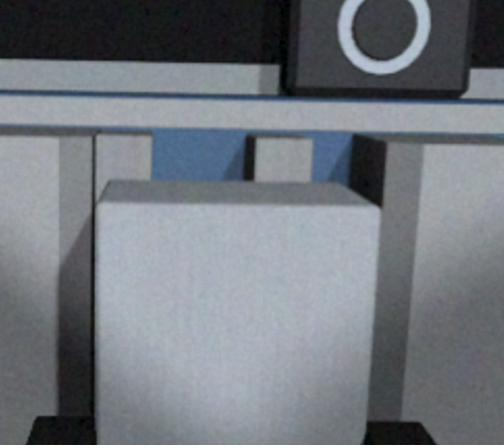

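Call:
execute_actions --actions '[[[0,0,0,0,0,0,0,-0.35,-1,0,-0.0003,0,0,0.0005,0.0004,0,0,-1,-1,-1],[0,0,0,0,0,0,0,-0.35,-1,0,-0.0005,0,0,0.0008,0.0007,0,0,-1,-1,-1]],[[0,0,0,0,0,0,0,-0.35,-1,0,-0.0003,0,0,0.0005,0.0004,0,0,-1,-1,-1],[0,0,0,0,0,0,0,-0.35,-1,0,-0.0005,0,0,0.0008,0.0007,0,0,-1,-1,-1]],[[0,0,0,0,0,0,0,-0.35,-1,0,-0.0003,0,0,0.0005,0.0004,0,0,-1,-1,-1],[0,0,0,0,0,0,0,-0.35,-1,0,-0.0005,0,0,0.0008,0.0007,0,0,-1,-1,-1]]]' --cameras '[]'

Scene clock: 291.37 s.
left_arm: end_effector_position=(+0.4152, +0.1745, +0.2495) position_measured=173 object_status=3 end_effector_quat_wxyz=(+0.001, +0.877, -0.480, +0.001) | right_arm: end_effector_position=(+0.5265, +0.2986, +0.1119) position_measured=183 object_status=2 end_effector_quat_wxyz=(+0.003, +0.710, -0.704, -0.001)
Joint names: [elbow, waist, upper arm roll, shoulder, wrist pitch, forearm roll, wrist roll]
Joint positions: left_arm=[-2.332 0.399 0.001 -0.316 2.017 -0.003 -0.168] | right_arm=[-1.968 0.518 -0.002 0.293 2.255 0.001 0.506]
Joint velocities: within noise
Joint torques (N m): left_arm=[24.43 0.84 0.37 -21.62 2.61 0.9 0.07] | right_arm=[23.97 0.21 1.48 -38.89 3.23 0.43 -0.19]
External joint torques (N m): left_arm=[0.21 0.88 0.7 -0.56 0.06 0.23 0.07] | right_arm=[1.13 0.18 1.22 1.68 0.73 -0.14 -0.19]
External joint torques at the end of the 1st action: left_arm=[0.16 0.9 0.75 -0.39 0.03 0.23 0.05] | right_arm=[1.82 -0.28 0.91 0.13 0.39 -0.17 -0.19]
External joint torques at the end of the 2nd action: left_arm=[0.16 0.9 0.66 -0.39 0.03 0.24 0.06] | right_arm=[1.54 0.02 1.15 1.19 0.45 -0.18 -0.25]
Flange force (N): left_arm=[-2.0 0.8 -0.7] | right_arm=[-4.5 -6.9 3.0]
Flange force at the end of the 1st action (N): left_arm=[-2.0 0.4 -0.5] | right_arm=[-3.4 -6.4 -0.4]
Flange force at the end of the 2nd action (N): left_arm=[-1.9 0.4 -0.5] | right_arm=[-4.5 -7.7 1.4]
Joint targets: left_arm=[-2.333 0.400 0.000 -0.318 2.015 0.000 -0.166] | right_arm=[-1.969 0.519 0.000 0.295 2.264 0.000 0.503]
Step readings (joint positions of left_arm | right_arm; steps 1 to 15: 1st action; 16 to 30: 2nd action; 31 to 45: 3rd action):
0: [-2.332 0.399 0.001 -0.316 2.017 -0.003 -0.168] | [-1.966 0.518 -0.002 0.291 2.252 0.001 0.506]
1: [-2.332 0.399 0.001 -0.316 2.017 -0.003 -0.168] | [-1.966 0.518 -0.002 0.291 2.252 0.001 0.506]
2: [-2.332 0.399 0.001 -0.316 2.017 -0.003 -0.168] | [-1.966 0.518 -0.002 0.291 2.253 0.001 0.506]
4: [-2.332 0.399 0.001 -0.316 2.017 -0.003 -0.168] | [-1.967 0.518 -0.002 0.292 2.253 0.001 0.506]
8: [-2.332 0.399 0.001 -0.316 2.017 -0.003 -0.168] | [-1.967 0.518 -0.002 0.292 2.254 0.001 0.506]
15: [-2.332 0.399 0.001 -0.316 2.017 -0.003 -0.168] | [-1.967 0.518 -0.002 0.292 2.254 0.001 0.506]
16: [-2.332 0.399 0.001 -0.316 2.017 -0.003 -0.168] | [-1.967 0.518 -0.002 0.292 2.254 0.001 0.506]
17: [-2.332 0.399 0.001 -0.316 2.017 -0.003 -0.168] | [-1.967 0.518 -0.002 0.292 2.254 0.001 0.506]
19: [-2.332 0.399 0.001 -0.316 2.017 -0.003 -0.168] | [-1.967 0.518 -0.002 0.293 2.255 0.001 0.506]
23: [-2.332 0.399 0.001 -0.316 2.017 -0.003 -0.168] | [-1.968 0.518 -0.002 0.293 2.255 0.001 0.506]
30: [-2.332 0.399 0.001 -0.316 2.017 -0.003 -0.168] | [-1.968 0.518 -0.002 0.293 2.255 0.001 0.506]
31: [-2.332 0.399 0.001 -0.316 2.017 -0.003 -0.168] | [-1.968 0.518 -0.002 0.293 2.255 0.001 0.506]
32: [-2.332 0.399 0.001 -0.316 2.017 -0.003 -0.168] | [-1.968 0.518 -0.002 0.293 2.255 0.001 0.506]
34: [-2.332 0.399 0.001 -0.316 2.017 -0.003 -0.168] | [-1.968 0.518 -0.002 0.293 2.255 0.001 0.506]
38: [-2.332 0.399 0.001 -0.316 2.017 -0.003 -0.168] | [-1.968 0.518 -0.002 0.293 2.255 0.001 0.506]
45: [-2.332 0.399 0.001 -0.316 2.017 -0.003 -0.168] | [-1.968 0.518 -0.002 0.293 2.255 0.001 0.506]
No camera images: "cameras" was empty.

Call:
move --pt "0 0 0 0 0 0 0 -0.35 -1 0 0.0016 0 0 -0.0025 -0.0022 0 0 -1 -1 -1" --pt "0 0 0 0 0 0 0 -0.35 -1 0 0.0127 0.0079 0 0.0049 -0.0042 0 0.0029 -1 -1 -1" --speed '[0.02, 0.02]' --cameras '[]'

Call:
execute_actions --actions '[[[0,0,0,0,0,0,0,-0.35,-1,0,0.0007,0.0005,0,0.0005,-0.0001,0,0.0002,-1,-1,-1],[0,0,0,0,0,0,0,-0.35,-1,0,0.0015,0.00105,0,0.001,-0.0003,0,0.0004,-1,-1,-1]],[[0,0,0,0,0,0,0,-0.35,-1,0,0.0007,0.0005,0,0.0005,-0.0001,0,0.0002,-1,-1,-1],[0,0,0,0,0,0,0,-0.35,-1,0,0.0015,0.00105,0,0.001,-0.0003,0,0.0004,-1,-1,-1]],[[0,0,0,0,0,0,0,-0.35,-1,0,0.0007,0.0005,0,0.0005,-0.0001,0,0.0002,-1,-1,-1],[0,0,0,0,0,0,0,-0.35,-1,0,0.0015,0.00105,0,0.001,-0.0003,0,0.0004,-1,-1,-1]]]' --cameras '["cam_right_wrist"]'

Scene clock: 303.37 s.
left_arm: end_effector_position=(+0.4152, +0.1745, +0.2495) position_measured=173 object_status=3 end_effector_quat_wxyz=(+0.001, +0.877, -0.480, +0.001) | right_arm: end_effector_position=(+0.5277, +0.3080, +0.1130) position_measured=183 object_status=2 end_effector_quat_wxyz=(+0.000, +0.713, -0.701, +0.000)
Joint names: [elbow, waist, upper arm roll, shoulder, wrist pitch, forearm roll, wrist roll]
Joint positions: left_arm=[-2.332 0.399 0.001 -0.316 2.017 -0.003 -0.168] | right_arm=[-1.952 0.53 -0.002 0.303 2.255 0.001 0.51]
Joint velocities: left_arm=[within noise] | right_arm=[0.004 0.001 0 0.001 -0.001 -0.001 0.007]
Joint torques (N m): left_arm=[24.51 0.85 0.3 -21.57 2.59 0.9 0.08] | right_arm=[25.56 0.11 1.23 -40.8 2.37 0.42 0.13]
External joint torques (N m): left_arm=[0.15 0.8 0.53 -0.36 0.03 0.23 0.08] | right_arm=[2.66 -0.02 0.88 0.18 -0.15 -0.16 0.12]
Flange force (N): left_arm=[-1.7 0.4 -0.5] | right_arm=[-6.3 -9.8 -2.1]
Joint targets: left_arm=[-2.333 0.400 0.000 -0.318 2.015 0.000 -0.166] | right_arm=[-1.948 0.532 0.000 0.303 2.251 0.000 0.516]
move: done
No camera images: "cameras" was empty.

Scene clock: 305.07 s.
left_arm: end_effector_position=(+0.4152, +0.1745, +0.2495) position_measured=173 object_status=3 end_effector_quat_wxyz=(+0.001, +0.877, -0.480, +0.001) | right_arm: end_effector_position=(+0.5276, +0.3116, +0.1131) position_measured=183 object_status=2 end_effector_quat_wxyz=(+0.000, +0.712, -0.702, +0.000)
Joint names: [elbow, waist, upper arm roll, shoulder, wrist pitch, forearm roll, wrist roll]
Joint positions: left_arm=[-2.332 0.399 0.001 -0.316 2.017 -0.003 -0.168] | right_arm=[-1.944 0.535 -0.002 0.308 2.252 0.001 0.517]
Joint velocities: within noise
Joint torques (N m): left_arm=[24.53 0.88 0.32 -21.57 2.59 0.9 0.05] | right_arm=[25.47 0.15 1.19 -41.03 2.36 0.43 0.05]
External joint torques (N m): left_arm=[0.12 0.95 0.69 -0.31 0.01 0.24 0.05] | right_arm=[2.63 0.11 0.91 -0.09 -0.14 -0.15 0.05]
External joint torques at the end of the 1st action: left_arm=[0.06 0.97 0.76 -0.26 0.02 0.23 0.04] | right_arm=[2.72 -0.05 0.76 -0.01 -0.13 -0.17 0.13]
External joint torques at the end of the 2nd action: left_arm=[0.24 0.96 0.76 -0.46 0.04 0.22 0.04] | right_arm=[2.71 0.16 1.04 0.09 -0.15 -0.16 0.2]
Flange force (N): left_arm=[-2.0 0.3 -0.4] | right_arm=[-6.0 -9.0 -2.5]
Flange force at the end of the 1st action (N): left_arm=[-2.0 0.3 -0.3] | right_arm=[-6.1 -9.5 -2.4]
Flange force at the end of the 2nd action (N): left_arm=[-2.0 0.4 -0.7] | right_arm=[-6.7 -9.5 -2.3]
Joint targets: left_arm=[-2.333 0.400 0.000 -0.318 2.015 0.000 -0.166] | right_arm=[-1.941 0.537 0.000 0.307 2.249 0.000 0.521]
Step readings (joint positions of left_arm | right_arm; steps 1 to 15: 1st action; 16 to 30: 2nd action; 31 to 45: 3rd action):
0: [-2.332 0.399 0.001 -0.316 2.017 -0.003 -0.168] | [-1.952 0.530 -0.002 0.303 2.255 0.001 0.510]
1: [-2.332 0.399 0.001 -0.316 2.017 -0.003 -0.168] | [-1.951 0.530 -0.002 0.303 2.255 0.001 0.511]
2: [-2.332 0.399 0.001 -0.316 2.017 -0.003 -0.168] | [-1.951 0.530 -0.002 0.303 2.255 0.001 0.511]
4: [-2.332 0.399 0.001 -0.316 2.017 -0.003 -0.168] | [-1.950 0.531 -0.002 0.304 2.254 0.001 0.512]
8: [-2.332 0.399 0.001 -0.316 2.017 -0.003 -0.168] | [-1.949 0.532 -0.002 0.304 2.254 0.001 0.512]
15: [-2.332 0.399 0.001 -0.316 2.017 -0.003 -0.168] | [-1.949 0.532 -0.002 0.304 2.254 0.001 0.513]
16: [-2.332 0.399 0.001 -0.316 2.017 -0.003 -0.168] | [-1.949 0.532 -0.002 0.304 2.254 0.001 0.513]
17: [-2.332 0.399 0.001 -0.316 2.017 -0.003 -0.168] | [-1.949 0.532 -0.002 0.305 2.254 0.001 0.514]
19: [-2.332 0.399 0.001 -0.316 2.017 -0.003 -0.168] | [-1.947 0.533 -0.002 0.305 2.253 0.001 0.514]
23: [-2.332 0.399 0.001 -0.316 2.017 -0.003 -0.168] | [-1.947 0.533 -0.002 0.306 2.253 0.001 0.515]
30: [-2.332 0.399 0.001 -0.316 2.017 -0.003 -0.168] | [-1.947 0.533 -0.002 0.306 2.253 0.001 0.515]
31: [-2.332 0.399 0.001 -0.316 2.017 -0.003 -0.168] | [-1.946 0.533 -0.002 0.306 2.253 0.001 0.515]
32: [-2.332 0.399 0.001 -0.316 2.017 -0.003 -0.168] | [-1.946 0.534 -0.002 0.306 2.253 0.001 0.515]
34: [-2.332 0.399 0.001 -0.316 2.017 -0.003 -0.168] | [-1.945 0.534 -0.002 0.307 2.253 0.001 0.516]
38: [-2.332 0.399 0.001 -0.316 2.017 -0.003 -0.168] | [-1.944 0.535 -0.002 0.308 2.252 0.001 0.516]
45: [-2.332 0.399 0.001 -0.316 2.017 -0.003 -0.168] | [-1.944 0.535 -0.002 0.308 2.252 0.001 0.517]
camera_calibration:
cam_right_wrist: T_world_to_cam=[[-0.999441, -0.0325466, -0.00760501, 0.547775], [-0.0331624, 0.937259, 0.347052, -0.309723], [-0.00416748, 0.34711, -0.937815, 0.135601], [0, 0, 0, 1]] pos_world=[0.537763, 0.261051, 0.238824]
Images, in order (width x height): cam_right_wrist 896x504.

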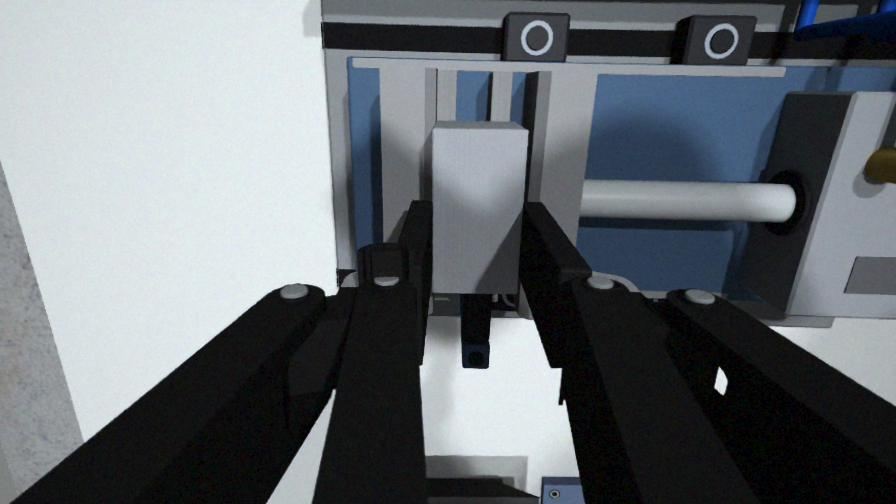

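Call:
execute_actions --actions '[[[0,0,0,0,0,0,0,-0.35,-1,0,0.0007,0.0005,0,0.0005,-0.0001,0,0.0002,-1,-1,-1],[0,0,0,0,0,0,0,-0.35,-1,0,0.0015,0.00105,0,0.001,-0.0003,0,0.0004,-1,-1,-1]],[[0,0,0,0,0,0,0,-0.35,-1,0,0.0007,0.0005,0,0.0005,-0.0001,0,0.0002,-1,-1,-1],[0,0,0,0,0,0,0,-0.35,-1,0,0.0015,0.00105,0,0.001,-0.0003,0,0.0004,-1,-1,-1]],[[0,0,0,0,0,0,0,-0.35,-1,0,0.0007,0.0005,0,0.0005,-0.0001,0,0.0002,-1,-1,-1],[0,0,0,0,0,0,0,-0.35,-1,0,0.0015,0.00105,0,0.001,-0.0003,0,0.0004,-1,-1,-1]]]' --cameras '[]'

Scene clock: 310.47 s.
left_arm: end_effector_position=(+0.4152, +0.1745, +0.2495) position_measured=173 object_status=3 end_effector_quat_wxyz=(+0.001, +0.877, -0.480, +0.001) | right_arm: end_effector_position=(+0.5276, +0.3130, +0.1131) position_measured=183 object_status=2 end_effector_quat_wxyz=(+0.001, +0.712, -0.702, +0.000)
Joint names: [elbow, waist, upper arm roll, shoulder, wrist pitch, forearm roll, wrist roll]
Joint positions: left_arm=[-2.332 0.399 0.001 -0.316 2.017 -0.003 -0.168] | right_arm=[-1.937 0.538 -0.002 0.312 2.246 0 0.523]
Joint velocities: within noise
Joint torques (N m): left_arm=[24.53 0.84 0.38 -21.52 2.61 0.89 0.04] | right_arm=[25.89 1.92 2.68 -40.75 2.82 0.84 0.12]
External joint torques (N m): left_arm=[0.16 0.82 0.65 -0.3 0.04 0.23 0.04] | right_arm=[2.83 2.02 2.53 0.69 0.3 0.26 0.11]
External joint torques at the end of the 1st action: left_arm=[0.19 0.92 0.72 -0.4 0.04 0.23 0.06] | right_arm=[2.76 0.21 0.94 0 -0.17 -0.16 0.07]
External joint torques at the end of the 2nd action: left_arm=[0.08 0.88 0.68 -0.34 0.03 0.22 0.07] | right_arm=[2.71 1.2 1.92 0.21 0.09 -0.02 0.12]
Flange force (N): left_arm=[-1.7 0.2 -0.4] | right_arm=[-9.8 -9.5 -0.6]
Flange force at the end of the 1st action (N): left_arm=[-2.0 0.4 -0.6] | right_arm=[-6.5 -9.6 -2.5]
Flange force at the end of the 2nd action (N): left_arm=[-1.9 0.5 -0.3] | right_arm=[-8.0 -8.8 -1.6]
Joint targets: left_arm=[-2.333 0.400 0.000 -0.318 2.015 0.000 -0.166] | right_arm=[-1.934 0.542 0.000 0.312 2.246 0.000 0.526]
Step readings (joint positions of left_arm | right_arm; steps 1 to 15: 1st action; 16 to 30: 2nd action; 31 to 45: 3rd action):
0: [-2.332 0.399 0.001 -0.316 2.017 -0.003 -0.168] | [-1.944 0.535 -0.002 0.308 2.252 0.001 0.518]
1: [-2.332 0.399 0.001 -0.316 2.017 -0.003 -0.168] | [-1.944 0.535 -0.002 0.308 2.252 0.001 0.518]
2: [-2.332 0.399 0.001 -0.316 2.017 -0.003 -0.168] | [-1.943 0.535 -0.002 0.308 2.252 0.001 0.518]
4: [-2.332 0.399 0.001 -0.316 2.017 -0.003 -0.168] | [-1.942 0.536 -0.002 0.309 2.252 0.001 0.518]
8: [-2.332 0.399 0.001 -0.316 2.017 -0.003 -0.168] | [-1.942 0.537 -0.002 0.309 2.251 0.001 0.519]
15: [-2.332 0.399 0.001 -0.316 2.017 -0.003 -0.168] | [-1.942 0.537 -0.002 0.309 2.251 0.001 0.519]
16: [-2.332 0.399 0.001 -0.316 2.017 -0.003 -0.168] | [-1.942 0.537 -0.002 0.309 2.251 0.001 0.519]
17: [-2.332 0.399 0.001 -0.316 2.017 -0.003 -0.168] | [-1.941 0.537 -0.002 0.310 2.251 0.001 0.519]
19: [-2.332 0.399 0.001 -0.316 2.017 -0.003 -0.168] | [-1.940 0.537 -0.002 0.310 2.250 0.001 0.520]
23: [-2.332 0.399 0.001 -0.316 2.017 -0.003 -0.168] | [-1.940 0.537 -0.002 0.310 2.249 0.001 0.520]
30: [-2.332 0.399 0.001 -0.316 2.017 -0.003 -0.168] | [-1.939 0.537 -0.002 0.311 2.249 0.001 0.521]
31: [-2.332 0.399 0.001 -0.316 2.017 -0.003 -0.168] | [-1.939 0.537 -0.002 0.311 2.249 0.001 0.521]
32: [-2.332 0.399 0.001 -0.316 2.017 -0.003 -0.168] | [-1.939 0.537 -0.002 0.311 2.248 0.001 0.521]
34: [-2.332 0.399 0.001 -0.316 2.017 -0.003 -0.168] | [-1.938 0.537 -0.002 0.311 2.247 0.000 0.521]
38: [-2.332 0.399 0.001 -0.316 2.017 -0.003 -0.168] | [-1.937 0.538 -0.002 0.312 2.247 0.000 0.522]
45: [-2.332 0.399 0.001 -0.316 2.017 -0.003 -0.168] | [-1.937 0.538 -0.002 0.312 2.246 0.000 0.522]
No camera images: "cameras" was empty.

Call:
execute_actions --actions '[[[0,0,0,0,0,0,0,-0.35,-1,0,-0.0009,-0.0007,0,-0.0006,0.0002,0,-0.0002,-1,-1,-1],[0,0,0,0,0,0,0,-0.35,-1,0,-0.00185,-0.0013,0,-0.00124,0.0003,0,-0.0005,-1,-1,-1]],[[0,0,0,0,0,0,0,-0.35,-1,0,0.0008,-0.0002,0,0.0005,-0.0001,0,-0.0001,-1,-1,-1],[0,0,0,0,0,0,0,-0.35,-1,0,0.0015,-0.00035,0,0.001,-0.00027,0,-0.00013,-1,-1,-1]],[[0,0,0,0,0,0,0,-0.35,-1,0,0.0008,-0.0002,0,0.0005,-0.0001,0,-0.0001,-1,-1,-1],[0,0,0,0,0,0,0,-0.35,-1,0,0.0015,-0.00035,0,0.001,-0.00027,0,-0.00013,-1,-1,-1]],[[0,0,0,0,0,0,0,-0.35,-1,0,0.0008,-0.0002,0,0.0005,-0.0001,0,-0.0001,-1,-1,-1],[0,0,0,0,0,0,0,-0.35,-1,0,0.0015,-0.00035,0,0.001,-0.00027,0,-0.00013,-1,-1,-1]]]' --cameras '["cam_right_wrist"]'

Call:
zoom_image --camera "cam_right_wrist" --region '[400, 60, 570, 210]'

Scene clock: 317.33 s.
left_arm: end_effector_position=(+0.4152, +0.1745, +0.2495) position_measured=173 object_status=3 end_effector_quat_wxyz=(+0.001, +0.877, -0.480, +0.001) | right_arm: end_effector_position=(+0.5280, +0.3130, +0.1125) position_measured=183 object_status=2 end_effector_quat_wxyz=(+0.002, +0.712, -0.703, +0.000)
Joint names: [elbow, waist, upper arm roll, shoulder, wrist pitch, forearm roll, wrist roll]
Joint positions: left_arm=[-2.332 0.399 0.001 -0.316 2.017 -0.003 -0.168] | right_arm=[-1.933 0.538 -0.002 0.315 2.244 -0.001 0.523]
Joint velocities: within noise
Joint torques (N m): left_arm=[24.56 0.88 0.37 -21.55 2.6 0.91 0.04] | right_arm=[26.04 0.62 2.38 -41.06 2.96 0.87 -0.15]
External joint torques (N m): left_arm=[0.18 0.84 0.59 -0.29 0.03 0.24 0.04] | right_arm=[3.18 0.65 2.16 0.21 0.48 0.29 -0.16]
External joint torques at the end of the 1st action: left_arm=[0.16 0.85 0.62 -0.33 0.03 0.23 0.07] | right_arm=[2.14 1.65 2.63 -0.19 0.41 0.31 -0.03]
External joint torques at the end of the 2nd action: left_arm=[0.09 0.82 0.67 -0.22 0.03 0.23 0.05] | right_arm=[2.29 1.14 2.31 0.23 0.34 0.3 -0.06]
External joint torques at the end of the 3rd action: left_arm=[0.19 0.92 0.76 -0.37 0.04 0.24 0.04] | right_arm=[2.8 0.99 2.5 0.63 0.36 0.3 -0.09]
Flange force (N): left_arm=[-1.7 0.1 -0.5] | right_arm=[-7.9 -10.6 -1.2]
Flange force at the end of the 1st action (N): left_arm=[-1.8 0.3 -0.5] | right_arm=[-6.6 -5.1 -1.1]
Flange force at the end of the 2nd action (N): left_arm=[-1.8 0.1 -0.2] | right_arm=[-6.8 -7.2 -0.8]
Flange force at the end of the 3rd action (N): left_arm=[-2.0 0.3 -0.6] | right_arm=[-8.3 -10.0 -0.6]
Joint targets: left_arm=[-2.333 0.400 0.000 -0.318 2.015 0.000 -0.166] | right_arm=[-1.929 0.538 0.000 0.315 2.244 0.000 0.522]
Step readings (joint positions of left_arm | right_arm; steps 1 to 15: 1st action; 16 to 30: 2nd action; 31 to 45: 3rd action; 46 to 60: 4th action):
0: [-2.332 0.399 0.001 -0.316 2.017 -0.003 -0.168] | [-1.937 0.538 -0.002 0.312 2.246 -0.001 0.523]
1: [-2.332 0.399 0.001 -0.316 2.017 -0.003 -0.168] | [-1.937 0.538 -0.002 0.312 2.246 -0.001 0.523]
2: [-2.332 0.399 0.001 -0.316 2.017 -0.003 -0.168] | [-1.937 0.538 -0.002 0.312 2.246 -0.001 0.523]
4: [-2.332 0.399 0.001 -0.316 2.017 -0.003 -0.168] | [-1.937 0.538 -0.002 0.312 2.246 -0.001 0.523]
8: [-2.332 0.399 0.001 -0.316 2.017 -0.003 -0.168] | [-1.937 0.538 -0.002 0.312 2.246 -0.001 0.523]
15: [-2.332 0.399 0.001 -0.316 2.017 -0.003 -0.168] | [-1.937 0.538 -0.002 0.312 2.246 -0.001 0.523]
16: [-2.332 0.399 0.001 -0.316 2.017 -0.003 -0.168] | [-1.937 0.538 -0.002 0.312 2.246 -0.001 0.523]
17: [-2.332 0.399 0.001 -0.316 2.017 -0.003 -0.168] | [-1.937 0.538 -0.002 0.312 2.246 -0.001 0.523]
19: [-2.332 0.399 0.001 -0.316 2.017 -0.003 -0.168] | [-1.937 0.538 -0.002 0.312 2.246 -0.001 0.523]
23: [-2.332 0.399 0.001 -0.316 2.017 -0.003 -0.168] | [-1.937 0.538 -0.002 0.312 2.246 -0.001 0.523]
30: [-2.332 0.399 0.001 -0.316 2.017 -0.003 -0.168] | [-1.937 0.538 -0.002 0.312 2.246 -0.001 0.523]
31: [-2.332 0.399 0.001 -0.316 2.017 -0.003 -0.168] | [-1.937 0.538 -0.002 0.312 2.246 -0.001 0.523]
32: [-2.332 0.399 0.001 -0.316 2.017 -0.003 -0.168] | [-1.937 0.538 -0.002 0.312 2.246 -0.001 0.523]
34: [-2.332 0.399 0.001 -0.316 2.017 -0.003 -0.168] | [-1.936 0.538 -0.002 0.313 2.245 -0.001 0.523]
38: [-2.332 0.399 0.001 -0.316 2.017 -0.003 -0.168] | [-1.936 0.538 -0.002 0.313 2.245 -0.001 0.523]
45: [-2.332 0.399 0.001 -0.316 2.017 -0.003 -0.168] | [-1.935 0.538 -0.002 0.313 2.245 -0.001 0.523]
46: [-2.332 0.399 0.001 -0.316 2.017 -0.003 -0.168] | [-1.935 0.538 -0.002 0.313 2.245 -0.001 0.523]
47: [-2.332 0.399 0.001 -0.316 2.017 -0.003 -0.168] | [-1.935 0.538 -0.002 0.313 2.245 -0.001 0.523]
49: [-2.332 0.399 0.001 -0.316 2.017 -0.003 -0.168] | [-1.934 0.538 -0.002 0.314 2.244 -0.001 0.523]
53: [-2.332 0.399 0.001 -0.316 2.017 -0.003 -0.168] | [-1.933 0.538 -0.002 0.315 2.244 -0.001 0.523]
60: [-2.332 0.399 0.001 -0.316 2.017 -0.003 -0.168] | [-1.933 0.538 -0.002 0.315 2.244 -0.001 0.523]
camera_calibration:
cam_right_wrist: T_world_to_cam=[[-0.999538, -0.0301543, -0.00385226, 0.547042], [-0.0296424, 0.93869, 0.343485, -0.312735], [-0.00674145, 0.34344, -0.93915, 0.137238], [0, 0, 0, 1]] pos_world=[0.538445, 0.262924, 0.238415]
Images, in order (width x height): cam_right_wrist 896x504.

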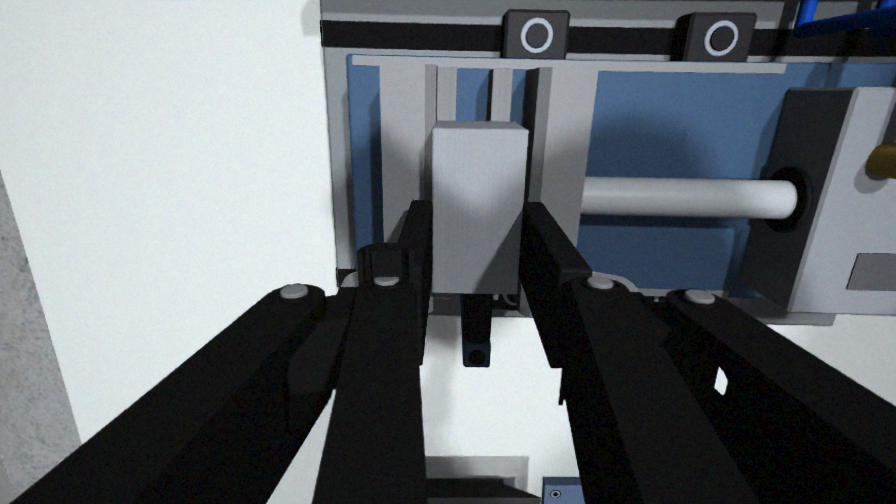

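Scaled by 2.965 from the camera's 896x504 image, which has a finer 1280x720 frame.

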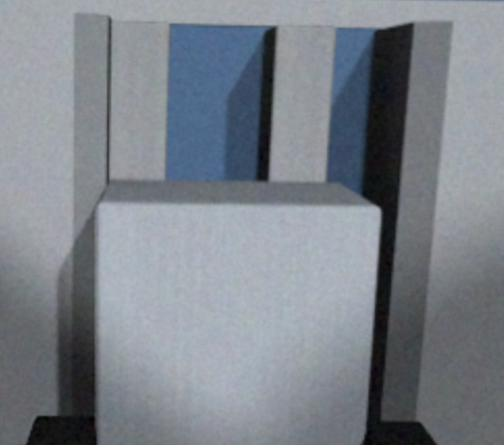

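Call:
execute_actions --actions '[[[0,0,0,0,0,0,0,-0.35,-1,0,0.0008,-0.0002,0,0.0005,-0.0001,0,-0.0001,-1,-1,-1],[0,0,0,0,0,0,0,-0.35,-1,0,0.0015,-0.00035,0,0.001,-0.00027,0,-0.00013,-1,-1,-1]],[[0,0,0,0,0,0,0,-0.35,-1,0,0.0008,-0.0002,0,0.0005,-0.0001,0,-0.0001,-1,-1,-1],[0,0,0,0,0,0,0,-0.35,-1,0,0.0015,-0.00035,0,0.001,-0.00027,0,-0.00013,-1,-1,-1]]]' --cameras '["cam_right_wrist"]'

Call:
zoom_image --camera "cam_right_wrist" --region '[400, 60, 570, 210]'

Scene clock: 322.53 s.
left_arm: end_effector_position=(+0.4152, +0.1745, +0.2495) position_measured=173 object_status=3 end_effector_quat_wxyz=(+0.001, +0.877, -0.480, +0.001) | right_arm: end_effector_position=(+0.5281, +0.3131, +0.1123) position_measured=183 object_status=2 end_effector_quat_wxyz=(+0.004, +0.712, -0.703, +0.000)
Joint names: [elbow, waist, upper arm roll, shoulder, wrist pitch, forearm roll, wrist roll]
Joint positions: left_arm=[-2.332 0.399 0.001 -0.316 2.017 -0.003 -0.168] | right_arm=[-1.929 0.537 -0.002 0.318 2.239 -0.001 0.523]
Joint velocities: within noise
Joint torques (N m): left_arm=[24.5 0.86 0.41 -21.55 2.61 0.9 0.09] | right_arm=[26.45 -0.08 1.57 -40.98 3.32 0.73 -0.16]
External joint torques (N m): left_arm=[0.07 0.91 0.74 -0.26 0.03 0.23 0.09] | right_arm=[3.42 -0.1 1.29 0.55 0.81 0.14 -0.16]
External joint torques at the end of the 1st action: left_arm=[0.19 0.89 0.68 -0.41 0.05 0.23 0.1] | right_arm=[3.21 0.13 1.61 0.38 0.63 0.31 -0.24]
Flange force (N): left_arm=[-2.0 0.2 -0.3] | right_arm=[-7.5 -12.5 -0.2]
Flange force at the end of the 1st action (N): left_arm=[-2.0 0.4 -0.5] | right_arm=[-7.2 -11.4 -0.7]
Joint targets: left_arm=[-2.333 0.400 0.000 -0.318 2.015 0.000 -0.166] | right_arm=[-1.924 0.537 0.000 0.319 2.243 0.000 0.521]
Step readings (joint positions of left_arm | right_arm; steps 1 to 15: 1st action; 16 to 30: 2nd action):
0: [-2.332 0.399 0.001 -0.316 2.017 -0.003 -0.168] | [-1.933 0.538 -0.002 0.315 2.243 -0.001 0.523]
1: [-2.332 0.399 0.001 -0.316 2.017 -0.003 -0.168] | [-1.933 0.538 -0.002 0.315 2.243 -0.001 0.523]
2: [-2.332 0.399 0.001 -0.316 2.017 -0.003 -0.168] | [-1.933 0.538 -0.002 0.316 2.243 -0.001 0.523]
4: [-2.332 0.399 0.001 -0.316 2.017 -0.003 -0.168] | [-1.932 0.537 -0.002 0.316 2.242 -0.001 0.523]
8: [-2.332 0.399 0.001 -0.316 2.017 -0.003 -0.168] | [-1.931 0.537 -0.002 0.316 2.242 -0.001 0.523]
15: [-2.332 0.399 0.001 -0.316 2.017 -0.003 -0.168] | [-1.931 0.537 -0.002 0.316 2.241 -0.001 0.523]
16: [-2.332 0.399 0.001 -0.316 2.017 -0.003 -0.168] | [-1.931 0.537 -0.002 0.317 2.241 -0.001 0.523]
17: [-2.332 0.399 0.001 -0.316 2.017 -0.003 -0.168] | [-1.931 0.537 -0.002 0.317 2.241 -0.001 0.523]
19: [-2.332 0.399 0.001 -0.316 2.017 -0.003 -0.168] | [-1.930 0.537 -0.002 0.317 2.240 -0.001 0.523]
23: [-2.332 0.399 0.001 -0.316 2.017 -0.003 -0.168] | [-1.929 0.537 -0.002 0.318 2.240 -0.001 0.523]
30: [-2.332 0.399 0.001 -0.316 2.017 -0.003 -0.168] | [-1.929 0.537 -0.002 0.318 2.239 -0.001 0.523]
camera_calibration:
cam_right_wrist: T_world_to_cam=[[-0.999545, -0.0301427, -0.00147098, 0.546968], [-0.0288254, 0.939158, 0.342275, -0.313233], [-0.00893561, 0.342161, -0.939599, 0.138671], [0, 0, 0, 1]] pos_world=[0.538929, 0.263215, 0.238311]
Images, in order (width x height): cam_right_wrist 896x504.

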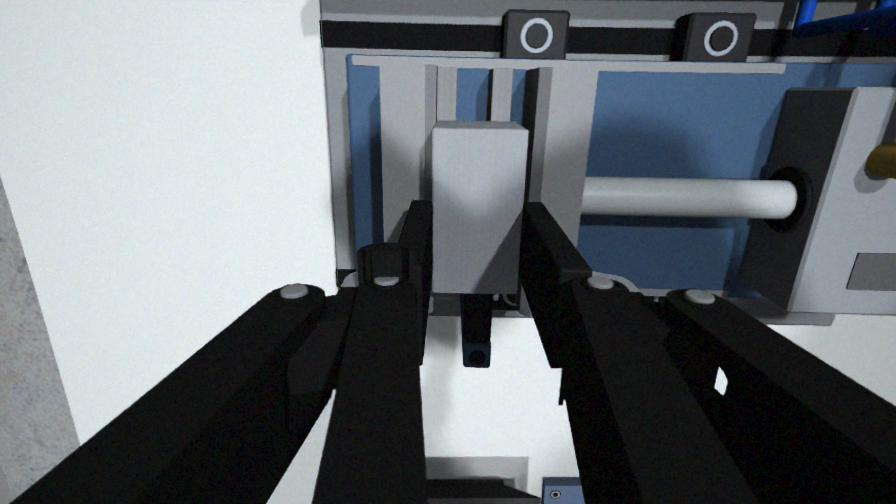

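Scaled by 2.965 from the camera's 896x504 image, which has a finer 1280x720 frame.

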